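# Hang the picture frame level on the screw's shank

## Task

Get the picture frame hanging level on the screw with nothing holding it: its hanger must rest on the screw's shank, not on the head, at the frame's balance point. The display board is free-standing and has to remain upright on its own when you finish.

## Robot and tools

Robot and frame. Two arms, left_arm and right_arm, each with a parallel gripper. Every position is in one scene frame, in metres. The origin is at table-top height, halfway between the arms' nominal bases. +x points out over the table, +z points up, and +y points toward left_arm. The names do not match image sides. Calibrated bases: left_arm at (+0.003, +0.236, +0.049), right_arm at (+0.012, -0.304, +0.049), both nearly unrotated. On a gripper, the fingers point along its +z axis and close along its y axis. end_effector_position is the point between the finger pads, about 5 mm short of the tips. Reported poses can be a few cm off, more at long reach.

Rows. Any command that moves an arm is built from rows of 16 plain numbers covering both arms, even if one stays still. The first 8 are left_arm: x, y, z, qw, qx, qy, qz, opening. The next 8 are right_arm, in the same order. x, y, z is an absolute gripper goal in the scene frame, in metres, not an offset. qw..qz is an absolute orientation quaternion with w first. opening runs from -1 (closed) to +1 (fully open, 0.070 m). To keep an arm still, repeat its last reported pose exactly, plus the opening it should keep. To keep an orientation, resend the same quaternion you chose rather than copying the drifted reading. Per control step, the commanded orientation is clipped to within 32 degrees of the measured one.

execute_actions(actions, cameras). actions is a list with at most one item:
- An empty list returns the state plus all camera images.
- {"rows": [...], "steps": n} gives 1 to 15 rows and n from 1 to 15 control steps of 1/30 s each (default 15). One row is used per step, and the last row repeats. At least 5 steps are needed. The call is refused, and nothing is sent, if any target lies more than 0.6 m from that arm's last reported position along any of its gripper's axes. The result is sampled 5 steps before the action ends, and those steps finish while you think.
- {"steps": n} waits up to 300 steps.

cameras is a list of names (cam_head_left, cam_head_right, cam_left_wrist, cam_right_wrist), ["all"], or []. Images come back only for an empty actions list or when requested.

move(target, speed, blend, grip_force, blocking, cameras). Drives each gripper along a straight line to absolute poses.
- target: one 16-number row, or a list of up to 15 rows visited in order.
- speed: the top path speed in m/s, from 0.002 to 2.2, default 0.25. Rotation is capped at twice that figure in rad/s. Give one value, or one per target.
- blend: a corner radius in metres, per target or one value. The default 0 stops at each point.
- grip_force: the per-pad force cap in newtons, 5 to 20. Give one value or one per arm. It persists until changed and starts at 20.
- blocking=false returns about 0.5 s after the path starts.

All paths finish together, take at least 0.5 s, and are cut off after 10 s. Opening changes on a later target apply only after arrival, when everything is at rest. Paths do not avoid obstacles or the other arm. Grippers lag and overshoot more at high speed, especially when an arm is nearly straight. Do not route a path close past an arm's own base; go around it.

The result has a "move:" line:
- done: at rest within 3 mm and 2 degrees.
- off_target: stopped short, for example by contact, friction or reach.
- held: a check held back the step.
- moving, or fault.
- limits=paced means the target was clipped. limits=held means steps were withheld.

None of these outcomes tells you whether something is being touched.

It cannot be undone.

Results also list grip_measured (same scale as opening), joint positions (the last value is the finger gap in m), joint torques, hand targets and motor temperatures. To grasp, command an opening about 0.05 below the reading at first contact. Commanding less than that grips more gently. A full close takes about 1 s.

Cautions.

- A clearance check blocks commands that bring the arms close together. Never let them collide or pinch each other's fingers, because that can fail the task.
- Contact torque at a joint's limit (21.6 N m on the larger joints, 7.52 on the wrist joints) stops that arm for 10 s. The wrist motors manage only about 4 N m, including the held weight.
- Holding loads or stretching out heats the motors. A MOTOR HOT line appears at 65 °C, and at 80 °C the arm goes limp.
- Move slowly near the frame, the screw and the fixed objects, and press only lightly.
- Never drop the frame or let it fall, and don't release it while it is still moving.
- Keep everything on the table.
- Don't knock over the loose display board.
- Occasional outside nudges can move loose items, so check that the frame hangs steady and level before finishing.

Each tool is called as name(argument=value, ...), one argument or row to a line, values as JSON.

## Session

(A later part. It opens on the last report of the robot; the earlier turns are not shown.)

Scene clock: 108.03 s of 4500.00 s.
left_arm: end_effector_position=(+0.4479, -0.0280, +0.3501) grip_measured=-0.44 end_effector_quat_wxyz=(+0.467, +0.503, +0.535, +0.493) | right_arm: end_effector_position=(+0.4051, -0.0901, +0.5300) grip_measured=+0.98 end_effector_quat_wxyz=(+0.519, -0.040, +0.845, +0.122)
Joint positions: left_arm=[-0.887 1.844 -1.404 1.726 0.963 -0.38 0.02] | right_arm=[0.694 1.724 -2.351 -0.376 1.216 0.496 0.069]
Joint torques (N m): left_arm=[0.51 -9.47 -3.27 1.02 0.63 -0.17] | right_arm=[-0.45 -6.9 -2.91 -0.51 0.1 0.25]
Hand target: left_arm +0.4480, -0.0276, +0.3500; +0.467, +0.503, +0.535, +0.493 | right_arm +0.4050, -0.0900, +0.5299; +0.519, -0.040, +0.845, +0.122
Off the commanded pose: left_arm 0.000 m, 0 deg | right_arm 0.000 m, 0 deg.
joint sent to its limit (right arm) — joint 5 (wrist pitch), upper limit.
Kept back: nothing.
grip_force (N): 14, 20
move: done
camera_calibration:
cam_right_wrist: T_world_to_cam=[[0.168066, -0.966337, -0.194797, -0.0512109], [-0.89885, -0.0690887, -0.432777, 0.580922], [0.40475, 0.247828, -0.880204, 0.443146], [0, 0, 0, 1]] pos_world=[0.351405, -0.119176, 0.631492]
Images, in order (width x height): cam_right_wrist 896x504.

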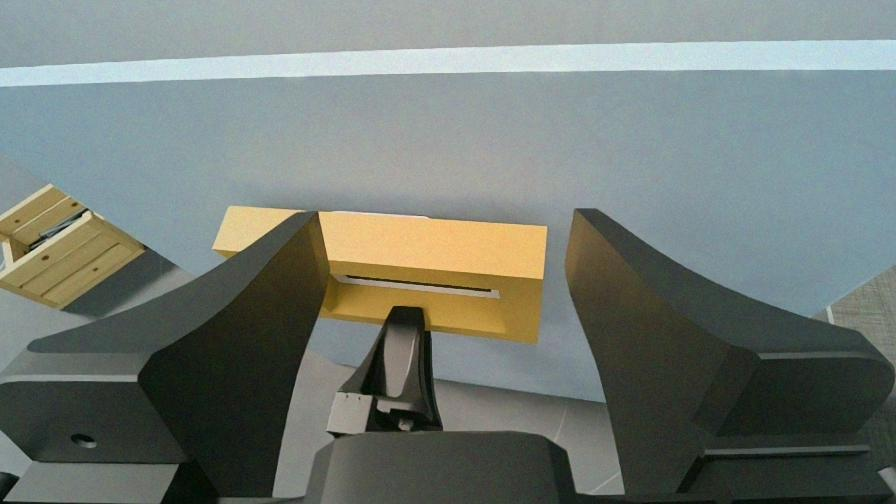

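move(
  target=[
    [0.448,-0.0276,0.3470,0.4652,0.5046,0.5333,0.4949,-0.55,0.405,-0.09,0.53,0.518,-0.040,0.845,0.122,0.98],
    [0.448,-0.0276,0.3420,0.4652,0.5046,0.5333,0.4949,-0.55,0.405,-0.09,0.53,0.518,-0.040,0.845,0.122,0.98],
  ],
  speed=0.02,
  cameras=["cam_right_wrist","cam_head_left","cam_head_right"],
)

zoom_image(
  camera="cam_right_wrist",
  region=[310, 210, 470, 270],
)

zoom_image(
  camera="cam_right_wrist",
  region=[310, 200, 550, 290],
)

zoom_image(
  camera="cam_head_left",
  region=[415, 10, 535, 110],
)

zoom_image(
  camera="cam_head_right",
  region=[395, 10, 515, 110],
)

Scene clock: 109.80 s of 4500.00 s.
left_arm: end_effector_position=(+0.4479, -0.0272, +0.3439) grip_measured=-0.44 end_effector_quat_wxyz=(+0.465, +0.503, +0.535, +0.494) | right_arm: end_effector_position=(+0.4051, -0.0901, +0.5300) grip_measured=+0.98 end_effector_quat_wxyz=(+0.519, -0.040, +0.845, +0.122)
Joint positions: left_arm=[-0.887 1.85 -1.388 1.739 0.969 -0.402 0.02] | right_arm=[0.694 1.724 -2.351 -0.376 1.216 0.496 0.069]
Joint torques (N m): left_arm=[-0.85 -5.84 -1.98 0.83 -0.38 0.06] | right_arm=[-0.43 -6.87 -2.99 -0.51 0.09 0.25]
Hand target: left_arm +0.4480, -0.0276, +0.3421; +0.464, +0.505, +0.535, +0.494 | right_arm +0.4050, -0.0900, +0.5299; +0.519, -0.040, +0.845, +0.122
Off the commanded pose: left_arm 0.002 m, 0 deg | right_arm 0.000 m, 0 deg.
joint sent to its limit (left arm) — joint 4 (forearm roll), upper limit.
joint sent to its limit (right arm) — joint 5 (wrist pitch), upper limit.
Kept back: nothing.
grip_force (N): 14, 20
move: done
camera_calibration:
cam_right_wrist: T_world_to_cam=[[0.168066, -0.966337, -0.194797, -0.0512109], [-0.89885, -0.0690887, -0.432777, 0.580922], [0.40475, 0.247828, -0.880204, 0.443146], [0, 0, 0, 1]] pos_world=[0.351405, -0.119176, 0.631492]
Images, in order (width x height): cam_head_left 896x504, cam_head_right 896x504, cam_right_wrist 896x504.

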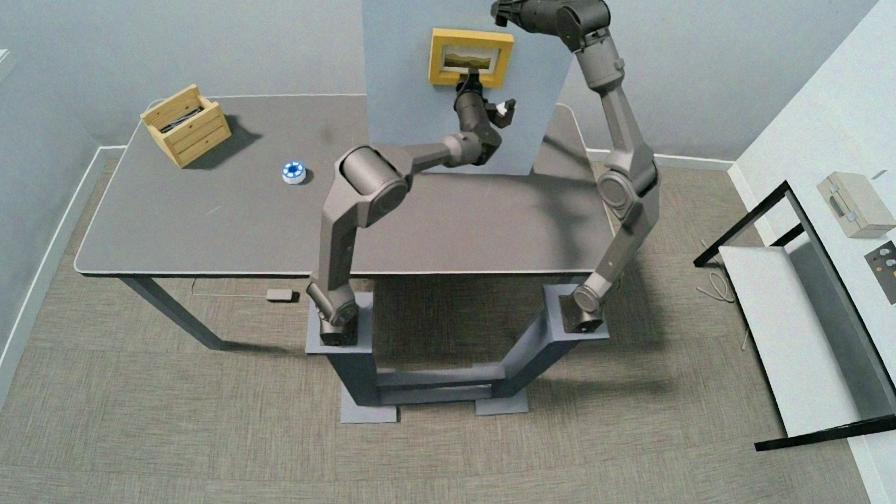

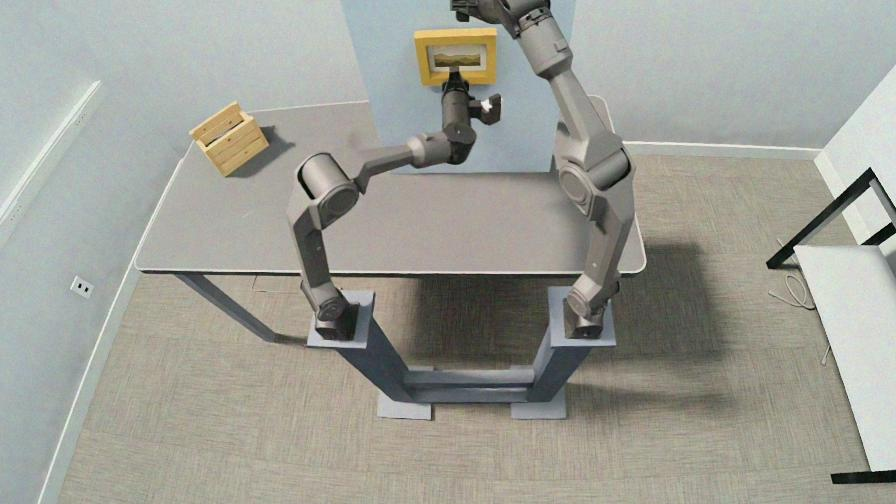

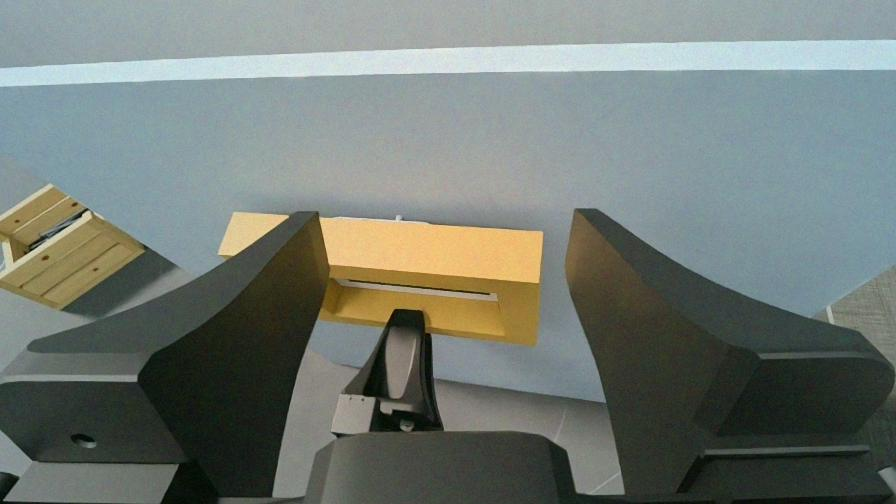

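Scaled by 3.150 from the camera's 896x504 image, which has a finer 1280x720 frame.

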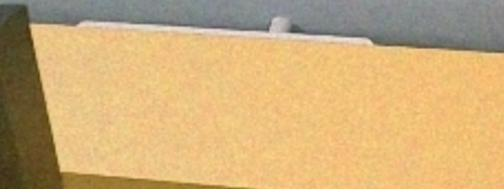

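Scaled by 2.100 from the camera's 896x504 image, which has a finer 1280x720 frame.

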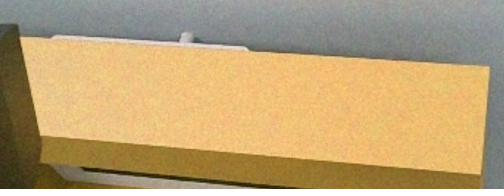

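Scaled by 4.200 from the camera's 896x504 image, which has a finer 1280x720 frame.

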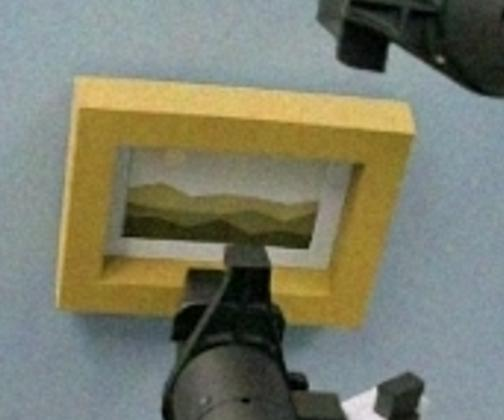

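Scaled by 4.200 from the camera's 896x504 image, which has a finer 1280x720 frame.

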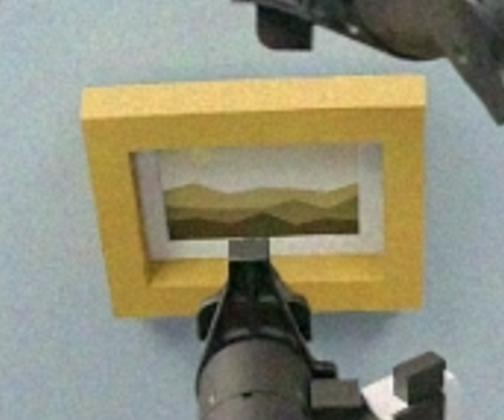

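zoom_image(
  camera="cam_right_wrist",
  region=[0, 50, 160, 100],
)

zoom_image(
  camera="cam_right_wrist",
  region=[736, 30, 896, 80],
)

zoom_image(
  camera="cam_right_wrist",
  region=[360, 40, 520, 90],
)

zoom_image(
  camera="cam_right_wrist",
  region=[200, 200, 328, 264],
)

zoom_image(
  camera="cam_right_wrist",
  region=[450, 210, 578, 290],
)

Scaled by 3.150 from the camera's 896x504 image, which has a finer 1280x720 frame.

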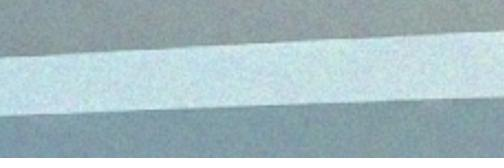

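Scaled by 3.150 from the camera's 896x504 image, which has a finer 1280x720 frame.

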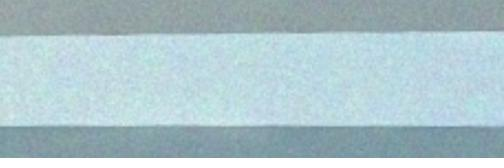

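Scaled by 3.150 from the camera's 896x504 image, which has a finer 1280x720 frame.

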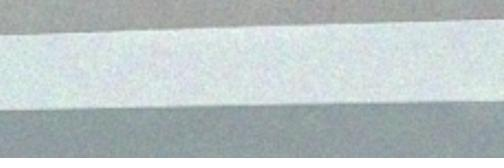

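Scaled by 3.938 from the camera's 896x504 image, which has a finer 1280x720 frame.

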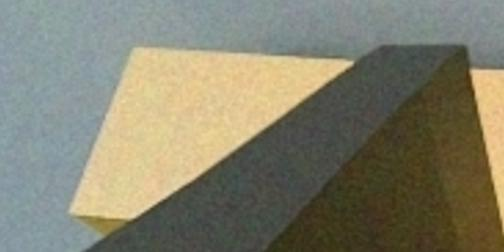

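Scaled by 3.938 from the camera's 896x504 image, which has a finer 1280x720 frame.

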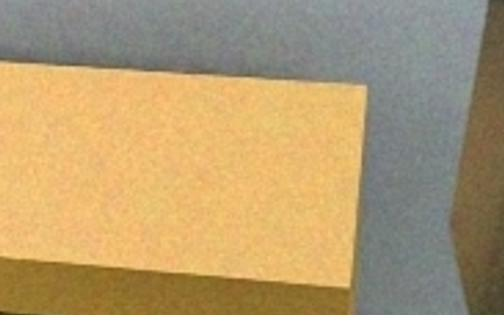

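zoom_image(
  camera="cam_head_left",
  region=[355, 0, 455, 100],
)

zoom_image(
  camera="cam_head_left",
  region=[355, 100, 455, 200],
)

zoom_image(
  camera="cam_head_left",
  region=[500, 20, 600, 120],
)

zoom_image(
  camera="cam_head_left",
  region=[480, 100, 580, 200],
)

zoom_image(
  camera="cam_head_right",
  region=[335, 0, 435, 100],
)

zoom_image(
  camera="cam_head_right",
  region=[360, 100, 460, 200],
)

zoom_image(
  camera="cam_head_right",
  region=[490, 100, 590, 200],
)

zoom_image(
  camera="cam_head_right",
  region=[510, 0, 610, 100],
)

Scaled by 5.040 from the camera's 896x504 image, which has a finer 1280x720 frame.

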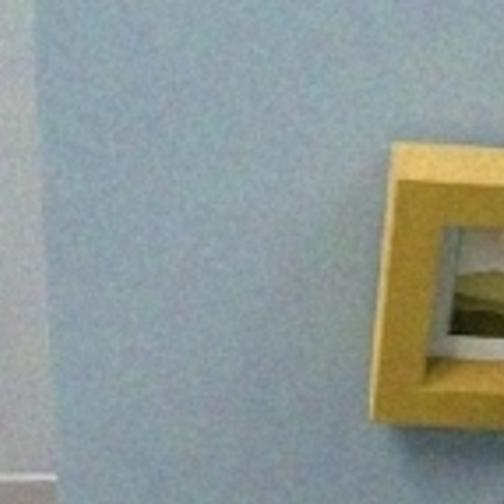

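Scaled by 5.040 from the camera's 896x504 image, which has a finer 1280x720 frame.

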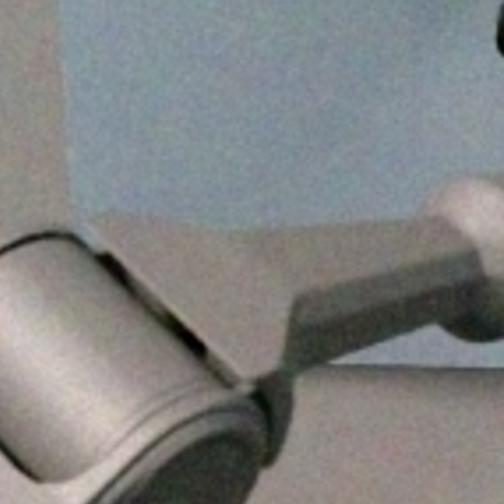

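Scaled by 5.040 from the camera's 896x504 image, which has a finer 1280x720 frame.

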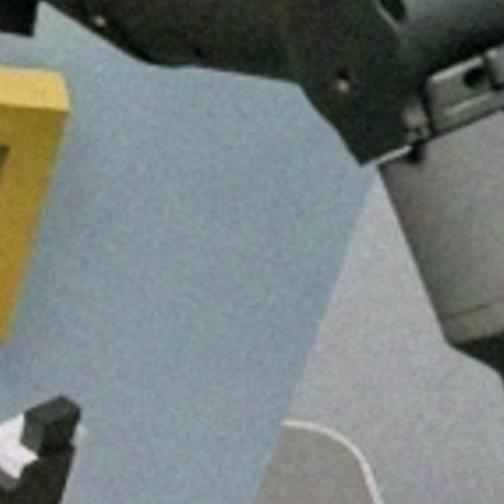

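Scaled by 5.040 from the camera's 896x504 image, which has a finer 1280x720 frame.

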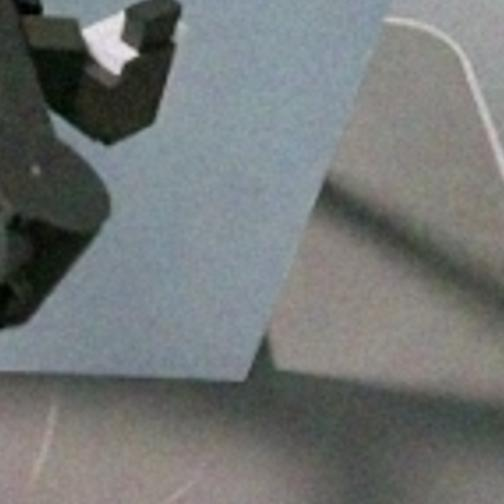

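Scaled by 5.040 from the camera's 896x504 image, which has a finer 1280x720 frame.

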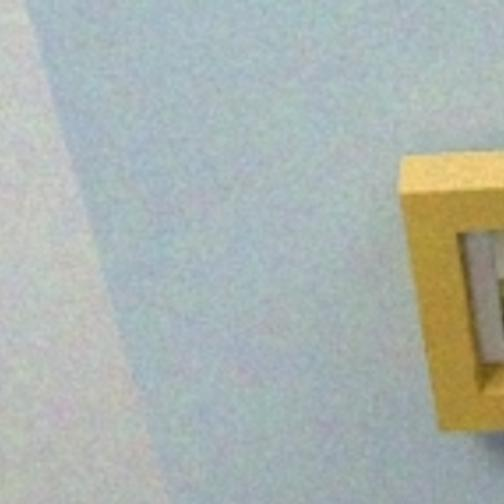

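Scaled by 5.040 from the camera's 896x504 image, which has a finer 1280x720 frame.

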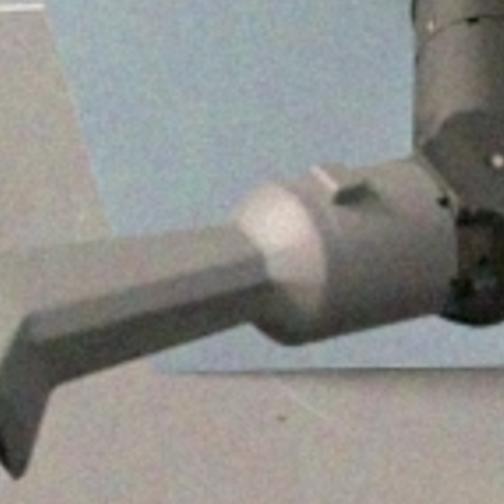

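Scaled by 5.040 from the camera's 896x504 image, which has a finer 1280x720 frame.

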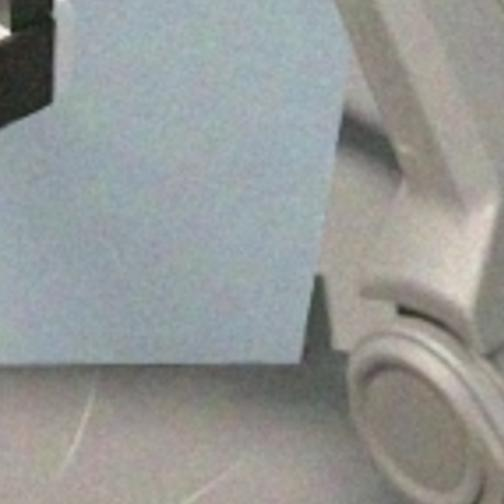

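Scaled by 5.040 from the camera's 896x504 image, which has a finer 1280x720 frame.

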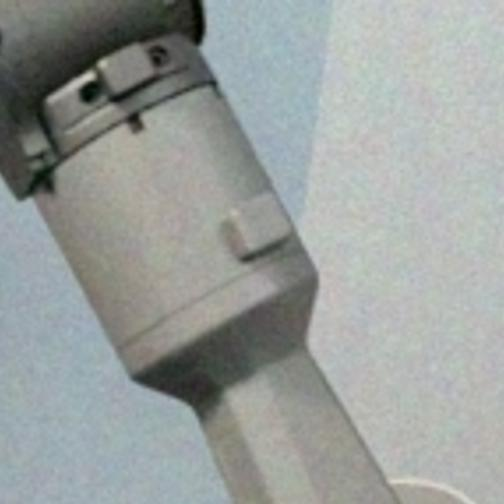

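move(
  target=[
    [0.448,-0.0276,0.3490,0.4652,0.5030,0.535,0.4940,-0.55,0.405,-0.09,0.53,0.518,-0.040,0.845,0.122,0.98],
    [0.448,-0.0300,0.3480,0.4681,0.5002,0.538,0.4907,-0.55,0.405,-0.09,0.53,0.518,-0.040,0.845,0.122,0.98],
    [0.448,-0.0300,0.3420,0.4681,0.5002,0.538,0.4907,-0.55,0.405,-0.09,0.53,0.518,-0.040,0.845,0.122,0.98],
  ],
  speed=0.03,
  cameras=["cam_right_wrist","cam_head_left","cam_head_right"],
)

zoom_image(
  camera="cam_right_wrist",
  region=[310, 210, 470, 270],
)

zoom_image(
  camera="cam_head_left",
  region=[415, 10, 535, 110],
)

zoom_image(
  camera="cam_head_right",
  region=[395, 10, 515, 110],
)

Scene clock: 119.97 s of 4500.00 s.
left_arm: end_effector_position=(+0.4476, -0.0302, +0.3457) grip_measured=-0.44 end_effector_quat_wxyz=(+0.471, +0.498, +0.538, +0.491) | right_arm: end_effector_position=(+0.4051, -0.0901, +0.5300) grip_measured=+0.98 end_effector_quat_wxyz=(+0.519, -0.040, +0.845, +0.122)
Joint positions: left_arm=[-0.892 1.855 -1.399 1.739 0.972 -0.415 0.02] | right_arm=[0.694 1.724 -2.351 -0.376 1.216 0.496 0.069]
Joint torques (N m): left_arm=[0.67 -4.34 1.47 0.46 0.01 -0.34] | right_arm=[-0.34 -6.62 -3.31 -0.52 0.1 0.23]
Hand target: left_arm +0.4480, -0.0300, +0.3420; +0.468, +0.500, +0.538, +0.491 | right_arm +0.4050, -0.0900, +0.5299; +0.519, -0.040, +0.845, +0.122
Off the commanded pose: left_arm 0.004 m, 0 deg | right_arm 0.000 m, 0 deg.
joint sent to its limit (right arm) — joint 5 (wrist pitch), upper limit.
Kept back: nothing.
grip_force (N): 14, 20
move: off_target (left_arm)
camera_calibration:
cam_right_wrist: T_world_to_cam=[[0.168066, -0.966337, -0.194797, -0.0512109], [-0.89885, -0.0690887, -0.432777, 0.580922], [0.40475, 0.247828, -0.880204, 0.443146], [0, 0, 0, 1]] pos_world=[0.351405, -0.119176, 0.631492]
Images, in order (width x height): cam_head_left 896x504, cam_head_right 896x504, cam_right_wrist 896x504.

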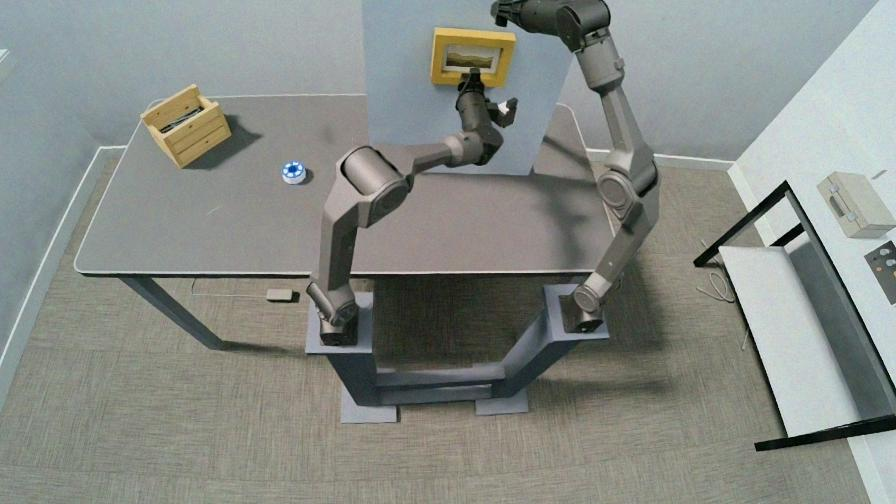

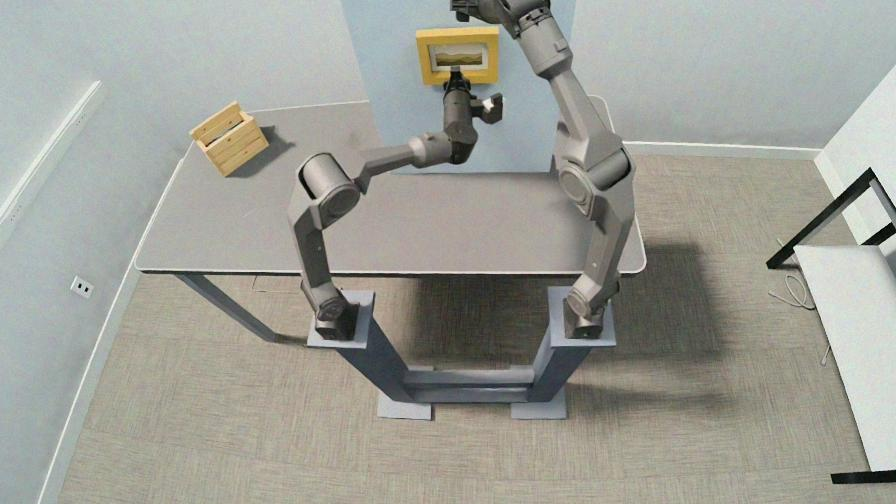

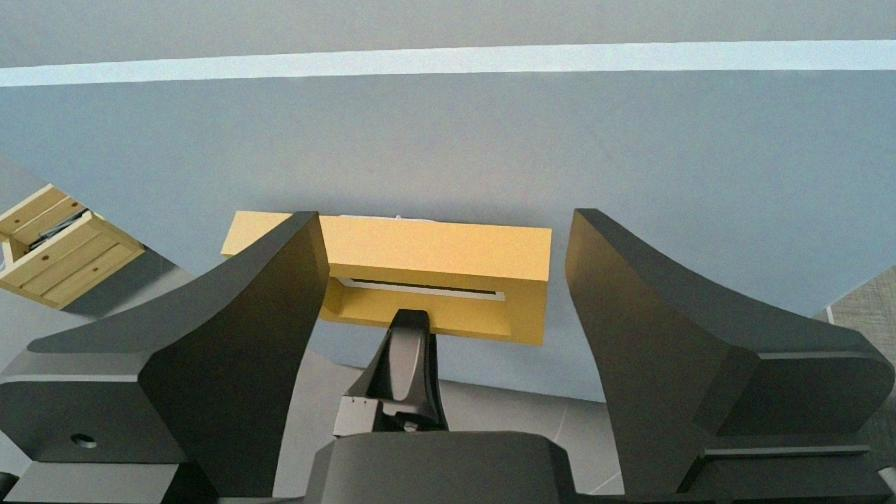

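Scaled by 3.150 from the camera's 896x504 image, which has a finer 1280x720 frame.

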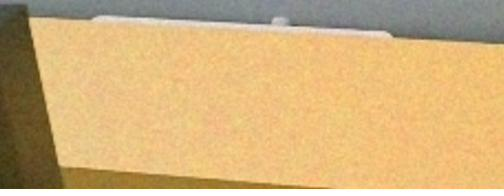

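Scaled by 4.200 from the camera's 896x504 image, which has a finer 1280x720 frame.

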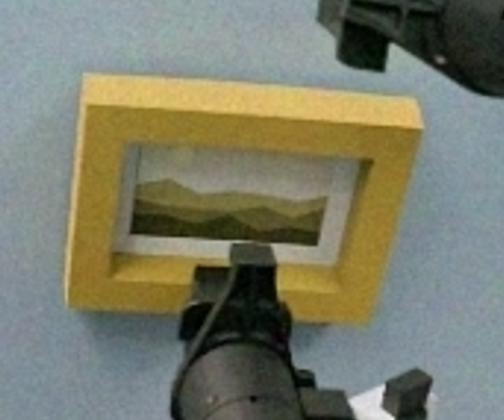

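Scaled by 4.200 from the camera's 896x504 image, which has a finer 1280x720 frame.

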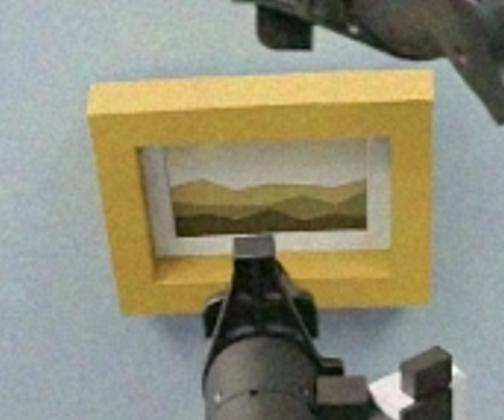

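move(
  target=[
    [0.4485,-0.0301,0.3495,0.4685,0.4998,0.538,0.4907,-0.55,0.405,-0.09,0.53,0.518,-0.040,0.845,0.122,0.98],
    [0.4495,-0.0283,0.3490,0.4685,0.4998,0.538,0.4907,-0.55,0.405,-0.09,0.53,0.518,-0.040,0.845,0.122,0.98],
    [0.4495,-0.0283,0.3435,0.4685,0.4998,0.538,0.4907,-0.55,0.405,-0.09,0.53,0.518,-0.040,0.845,0.122,0.98],
  ],
  speed=0.03,
  cameras=["cam_right_wrist","cam_head_left","cam_head_right"],
)

zoom_image(
  camera="cam_right_wrist",
  region=[310, 210, 470, 270],
)

Scene clock: 121.83 s of 4500.00 s.
left_arm: end_effector_position=(+0.4490, -0.0298, +0.3458) grip_measured=-0.44 end_effector_quat_wxyz=(+0.472, +0.499, +0.538, +0.489) | right_arm: end_effector_position=(+0.4051, -0.0901, +0.5300) grip_measured=+0.98 end_effector_quat_wxyz=(+0.519, -0.040, +0.845, +0.122)
Joint positions: left_arm=[-0.887 1.854 -1.4 1.739 0.963 -0.413 0.02] | right_arm=[0.694 1.724 -2.351 -0.376 1.216 0.496 0.069]
Joint torques (N m): left_arm=[6.17 -4.58 0.77 0.44 0.86 -0.23] | right_arm=[-0.33 -6.62 -3.42 -0.5 0.09 0.24]
Hand target: left_arm +0.4495, -0.0283, +0.3435; +0.469, +0.500, +0.538, +0.491 | right_arm +0.4050, -0.0900, +0.5299; +0.519, -0.040, +0.845, +0.122
Off the commanded pose: left_arm 0.003 m, 0 deg | right_arm 0.000 m, 0 deg.
joint sent to its limit (left arm) — joint 4 (forearm roll), upper limit.
joint sent to its limit (right arm) — joint 5 (wrist pitch), upper limit.
Kept back: nothing.
grip_force (N): 14, 20
move: done
camera_calibration:
cam_right_wrist: T_world_to_cam=[[0.168066, -0.966337, -0.194797, -0.0512109], [-0.89885, -0.0690887, -0.432777, 0.580922], [0.40475, 0.247828, -0.880204, 0.443146], [0, 0, 0, 1]] pos_world=[0.351405, -0.119176, 0.631492]
Images, in order (width x height): cam_head_left 896x504, cam_head_right 896x504, cam_right_wrist 896x504.

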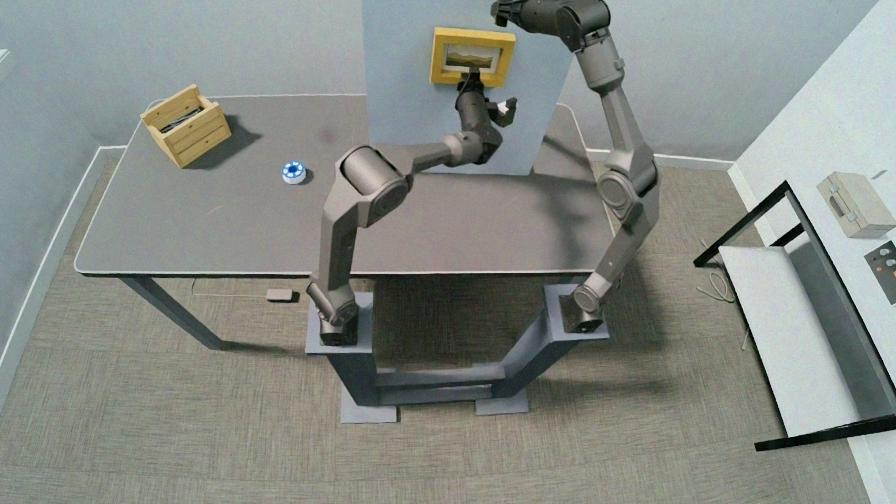

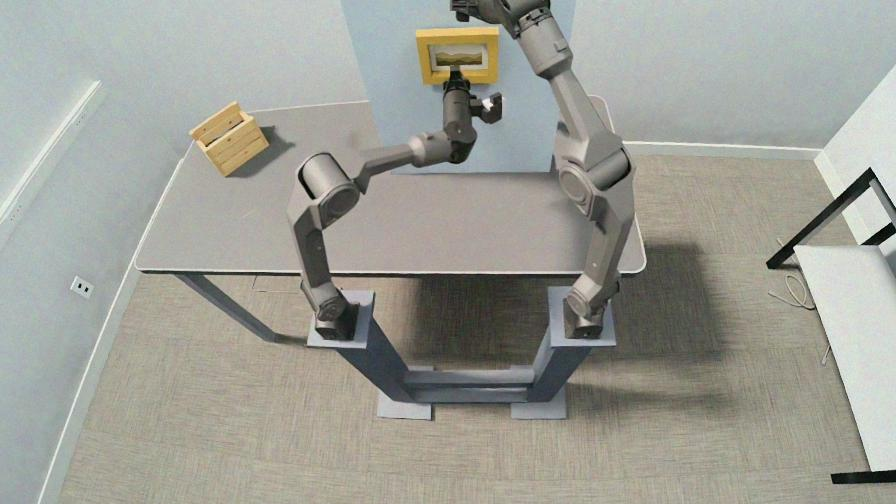

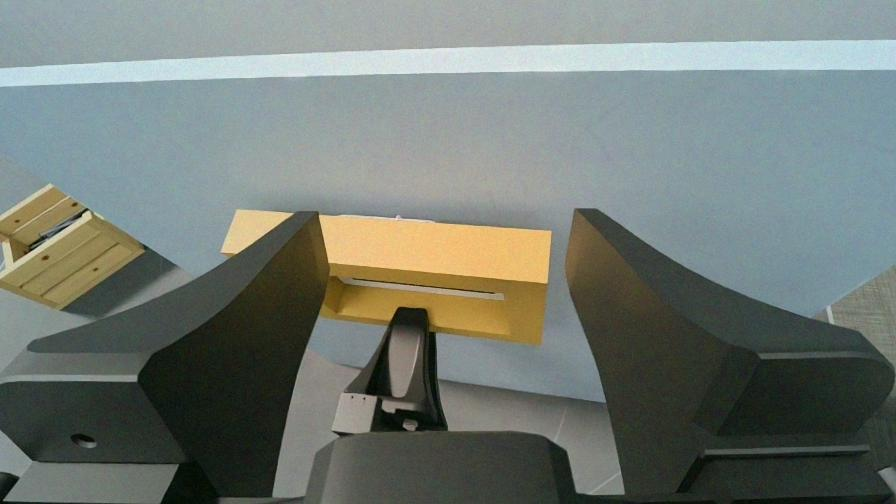

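Scaled by 3.150 from the camera's 896x504 image, which has a finer 1280x720 frame.

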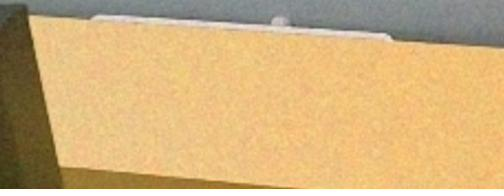

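move(
  target=[
    [0.4485,-0.0298,0.3630,0.4685,0.4998,0.538,0.4907,-0.55,0.405,-0.09,0.53,0.518,-0.040,0.845,0.122,0.98],
  ],
  speed=0.05,
  cameras=["cam_right_wrist","cam_left_wrist"],
)

zoom_image(
  camera="cam_right_wrist",
  region=[310, 180, 470, 240],
)

Scene clock: 125.23 s of 4500.00 s.
left_arm: end_effector_position=(+0.4496, -0.0287, +0.3633) grip_measured=-0.43 end_effector_quat_wxyz=(+0.468, +0.499, +0.538, +0.492) | right_arm: end_effector_position=(+0.4051, -0.0901, +0.5300) grip_measured=+0.98 end_effector_quat_wxyz=(+0.519, -0.040, +0.845, +0.122)
Joint positions: left_arm=[-0.886 1.841 -1.455 1.688 0.959 -0.324 0.02] | right_arm=[0.694 1.724 -2.351 -0.376 1.216 0.496 0.069]
Joint torques (N m): left_arm=[-0.78 -10.05 -3.67 0.9 0.68 -0.26] | right_arm=[-0.29 -6.54 -3.52 -0.51 0.1 0.23]
Hand target: left_arm +0.4485, -0.0298, +0.3630; +0.469, +0.500, +0.538, +0.491 | right_arm +0.4050, -0.0900, +0.5299; +0.519, -0.040, +0.845, +0.122
Off the commanded pose: left_arm 0.002 m, 0 deg | right_arm 0.000 m, 0 deg.
joint sent to its limit (right arm) — joint 5 (wrist pitch), upper limit.
Kept back: nothing.
grip_force (N): 14, 20
move: done
camera_calibration:
cam_left_wrist: T_world_to_cam=[[-0.0540715, -0.00493233, -0.998525, 0.390463], [-0.61008, 0.791804, 0.0291255, 0.287014], [0.790492, 0.610755, -0.0458232, -0.1996], [0, 0, 0, 1]] pos_world=[0.353997, -0.103426, 0.372381]
cam_right_wrist: T_world_to_cam=[[0.168066, -0.966337, -0.194797, -0.0512109], [-0.89885, -0.0690887, -0.432777, 0.580922], [0.40475, 0.247828, -0.880204, 0.443146], [0, 0, 0, 1]] pos_world=[0.351405, -0.119176, 0.631492]
Images, in order (width x height): cam_left_wrist 896x504, cam_right_wrist 896x504.

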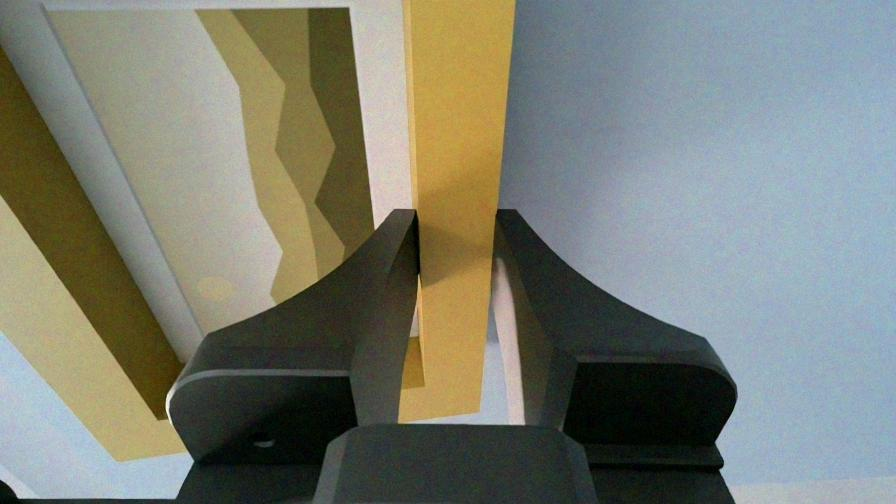

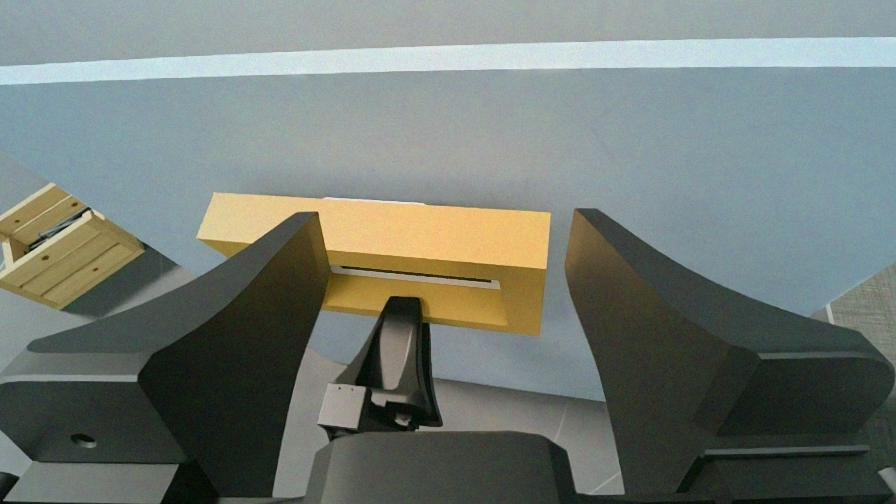

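Scaled by 3.150 from the camera's 896x504 image, which has a finer 1280x720 frame.

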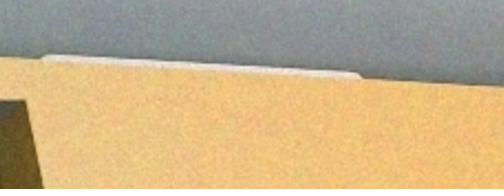

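move(
  target=[
    [0.37,-0.0298,0.3630,0.4685,0.4998,0.538,0.4907,-0.55,0.35,-0.2,0.5,0.40,0.15,0.8,0.4,0.98],
    [0.35,-0.055,0.3630,0.6077,0.6529,0.3349,0.3013,-0.55,0.37,-0.235,0.425,0.248,0.314,0.715,0.574,0.98],
  ],
  speed=0.2,
  cameras=["all"],
)

Scene clock: 129.80 s of 4500.00 s.
left_arm: end_effector_position=(+0.3500, -0.0550, +0.3625) grip_measured=-0.43 end_effector_quat_wxyz=(+0.552, +0.692, +0.367, +0.287) | right_arm: end_effector_position=(+0.3701, -0.2351, +0.4245) grip_measured=+0.98 end_effector_quat_wxyz=(+0.247, +0.315, +0.714, +0.574)
Joint positions: left_arm=[-0.78 1.403 -1.053 1.739 0.179 -0.22 0.02] | right_arm=[-0.35 1.307 -1.207 1.333 1.132 0.1 0.069]
Joint torques (N m): left_arm=[0.02 -7.2 -4.8 0.09 0.33 -0.1] | right_arm=[0.7 -4.24 -4.61 0.83 -0.11 -0.11]
Hand target: left_arm +0.3499, -0.0550, +0.3633; +0.553, +0.691, +0.367, +0.287 | right_arm +0.3700, -0.2350, +0.4250; +0.248, +0.314, +0.715, +0.574
Off the commanded pose: left_arm 0.000 m, 9 deg | right_arm 0.001 m, 0 deg.
joint sent to its limit (left arm) — joint 4 (forearm roll), upper limit.
Kept back: nothing.
grip_force (N): 14, 20
move: off_target (left_arm)
camera_calibration:
cam_left_wrist: T_world_to_cam=[[-0.165881, 0.118137, -0.979044, 0.423015], [0.019677, 0.992997, 0.116487, 0.00610767], [0.98595, 0.000058193, -0.167044, -0.162791], [0, 0, 0, 1]] pos_world=[0.230554, -0.0560291, 0.386246]
cam_right_wrist: T_world_to_cam=[[-0.19939, -0.12047, -0.972487, 0.458999], [-0.967764, 0.180043, 0.176119, 0.319474], [0.153872, 0.976254, -0.152485, 0.355681], [0, 0, 0, 1]] pos_world=[0.345966, -0.349459, 0.444341]

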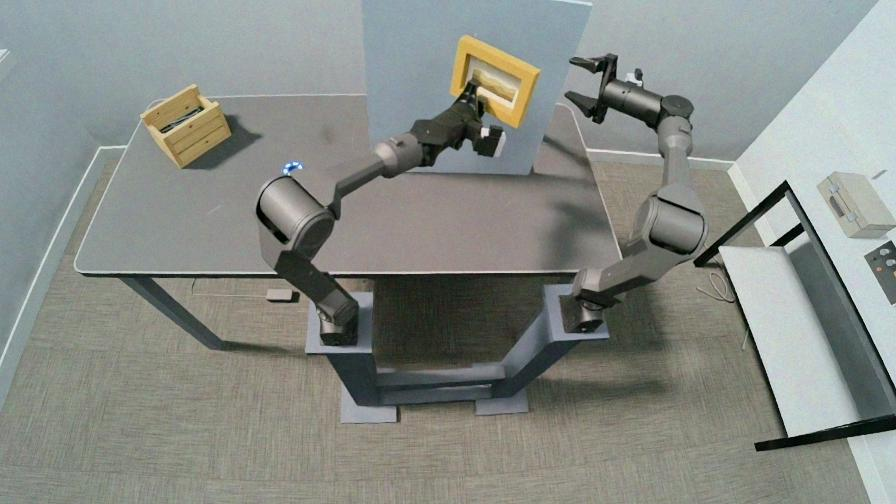

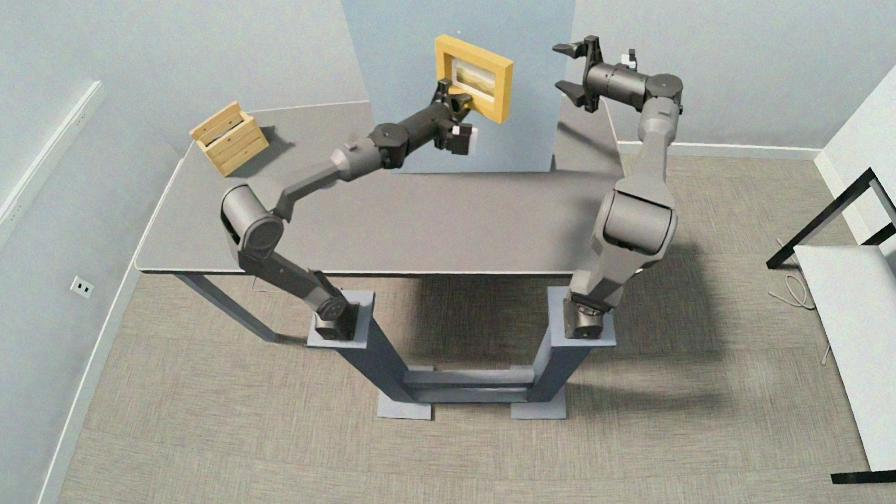

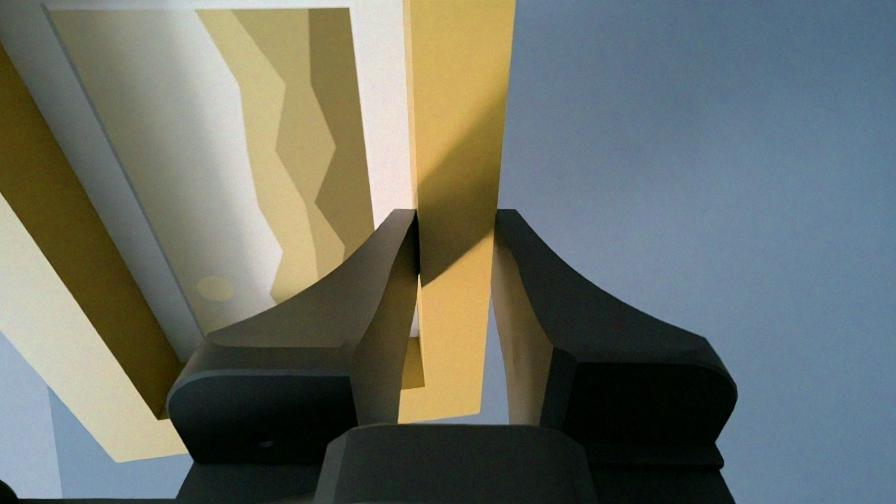

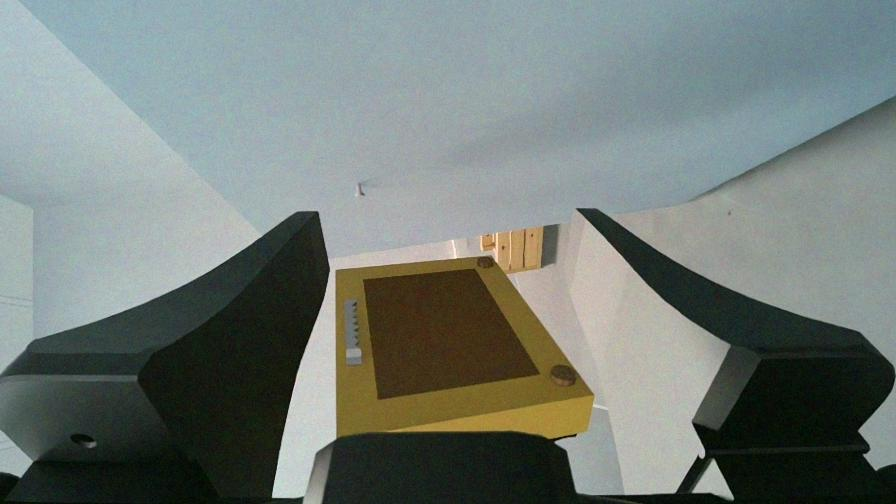

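zoom_image(
  camera="cam_right_wrist",
  region=[315, 280, 405, 380],
)

zoom_image(
  camera="cam_right_wrist",
  region=[330, 165, 390, 215],
)

zoom_image(
  camera="cam_right_wrist",
  region=[300, 220, 620, 460],
)

Scaled by 5.040 from the camera's 896x504 image, which has a finer 1280x720 frame.

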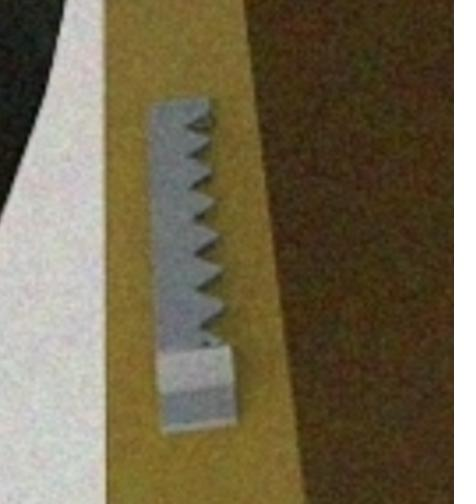

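Scaled by 8.400 from the camera's 896x504 image, which has a finer 1280x720 frame.

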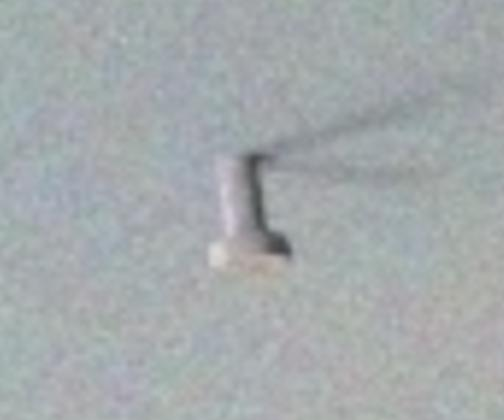

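Scaled by 1.575 from the camera's 896x504 image, which has a finer 1280x720 frame.

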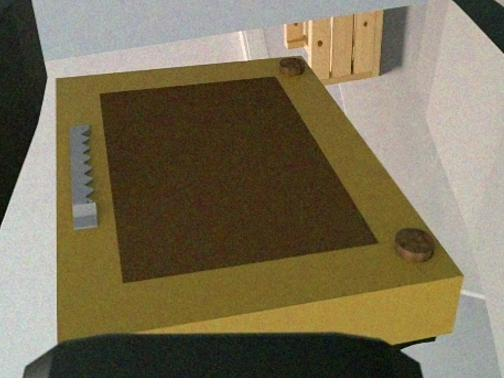

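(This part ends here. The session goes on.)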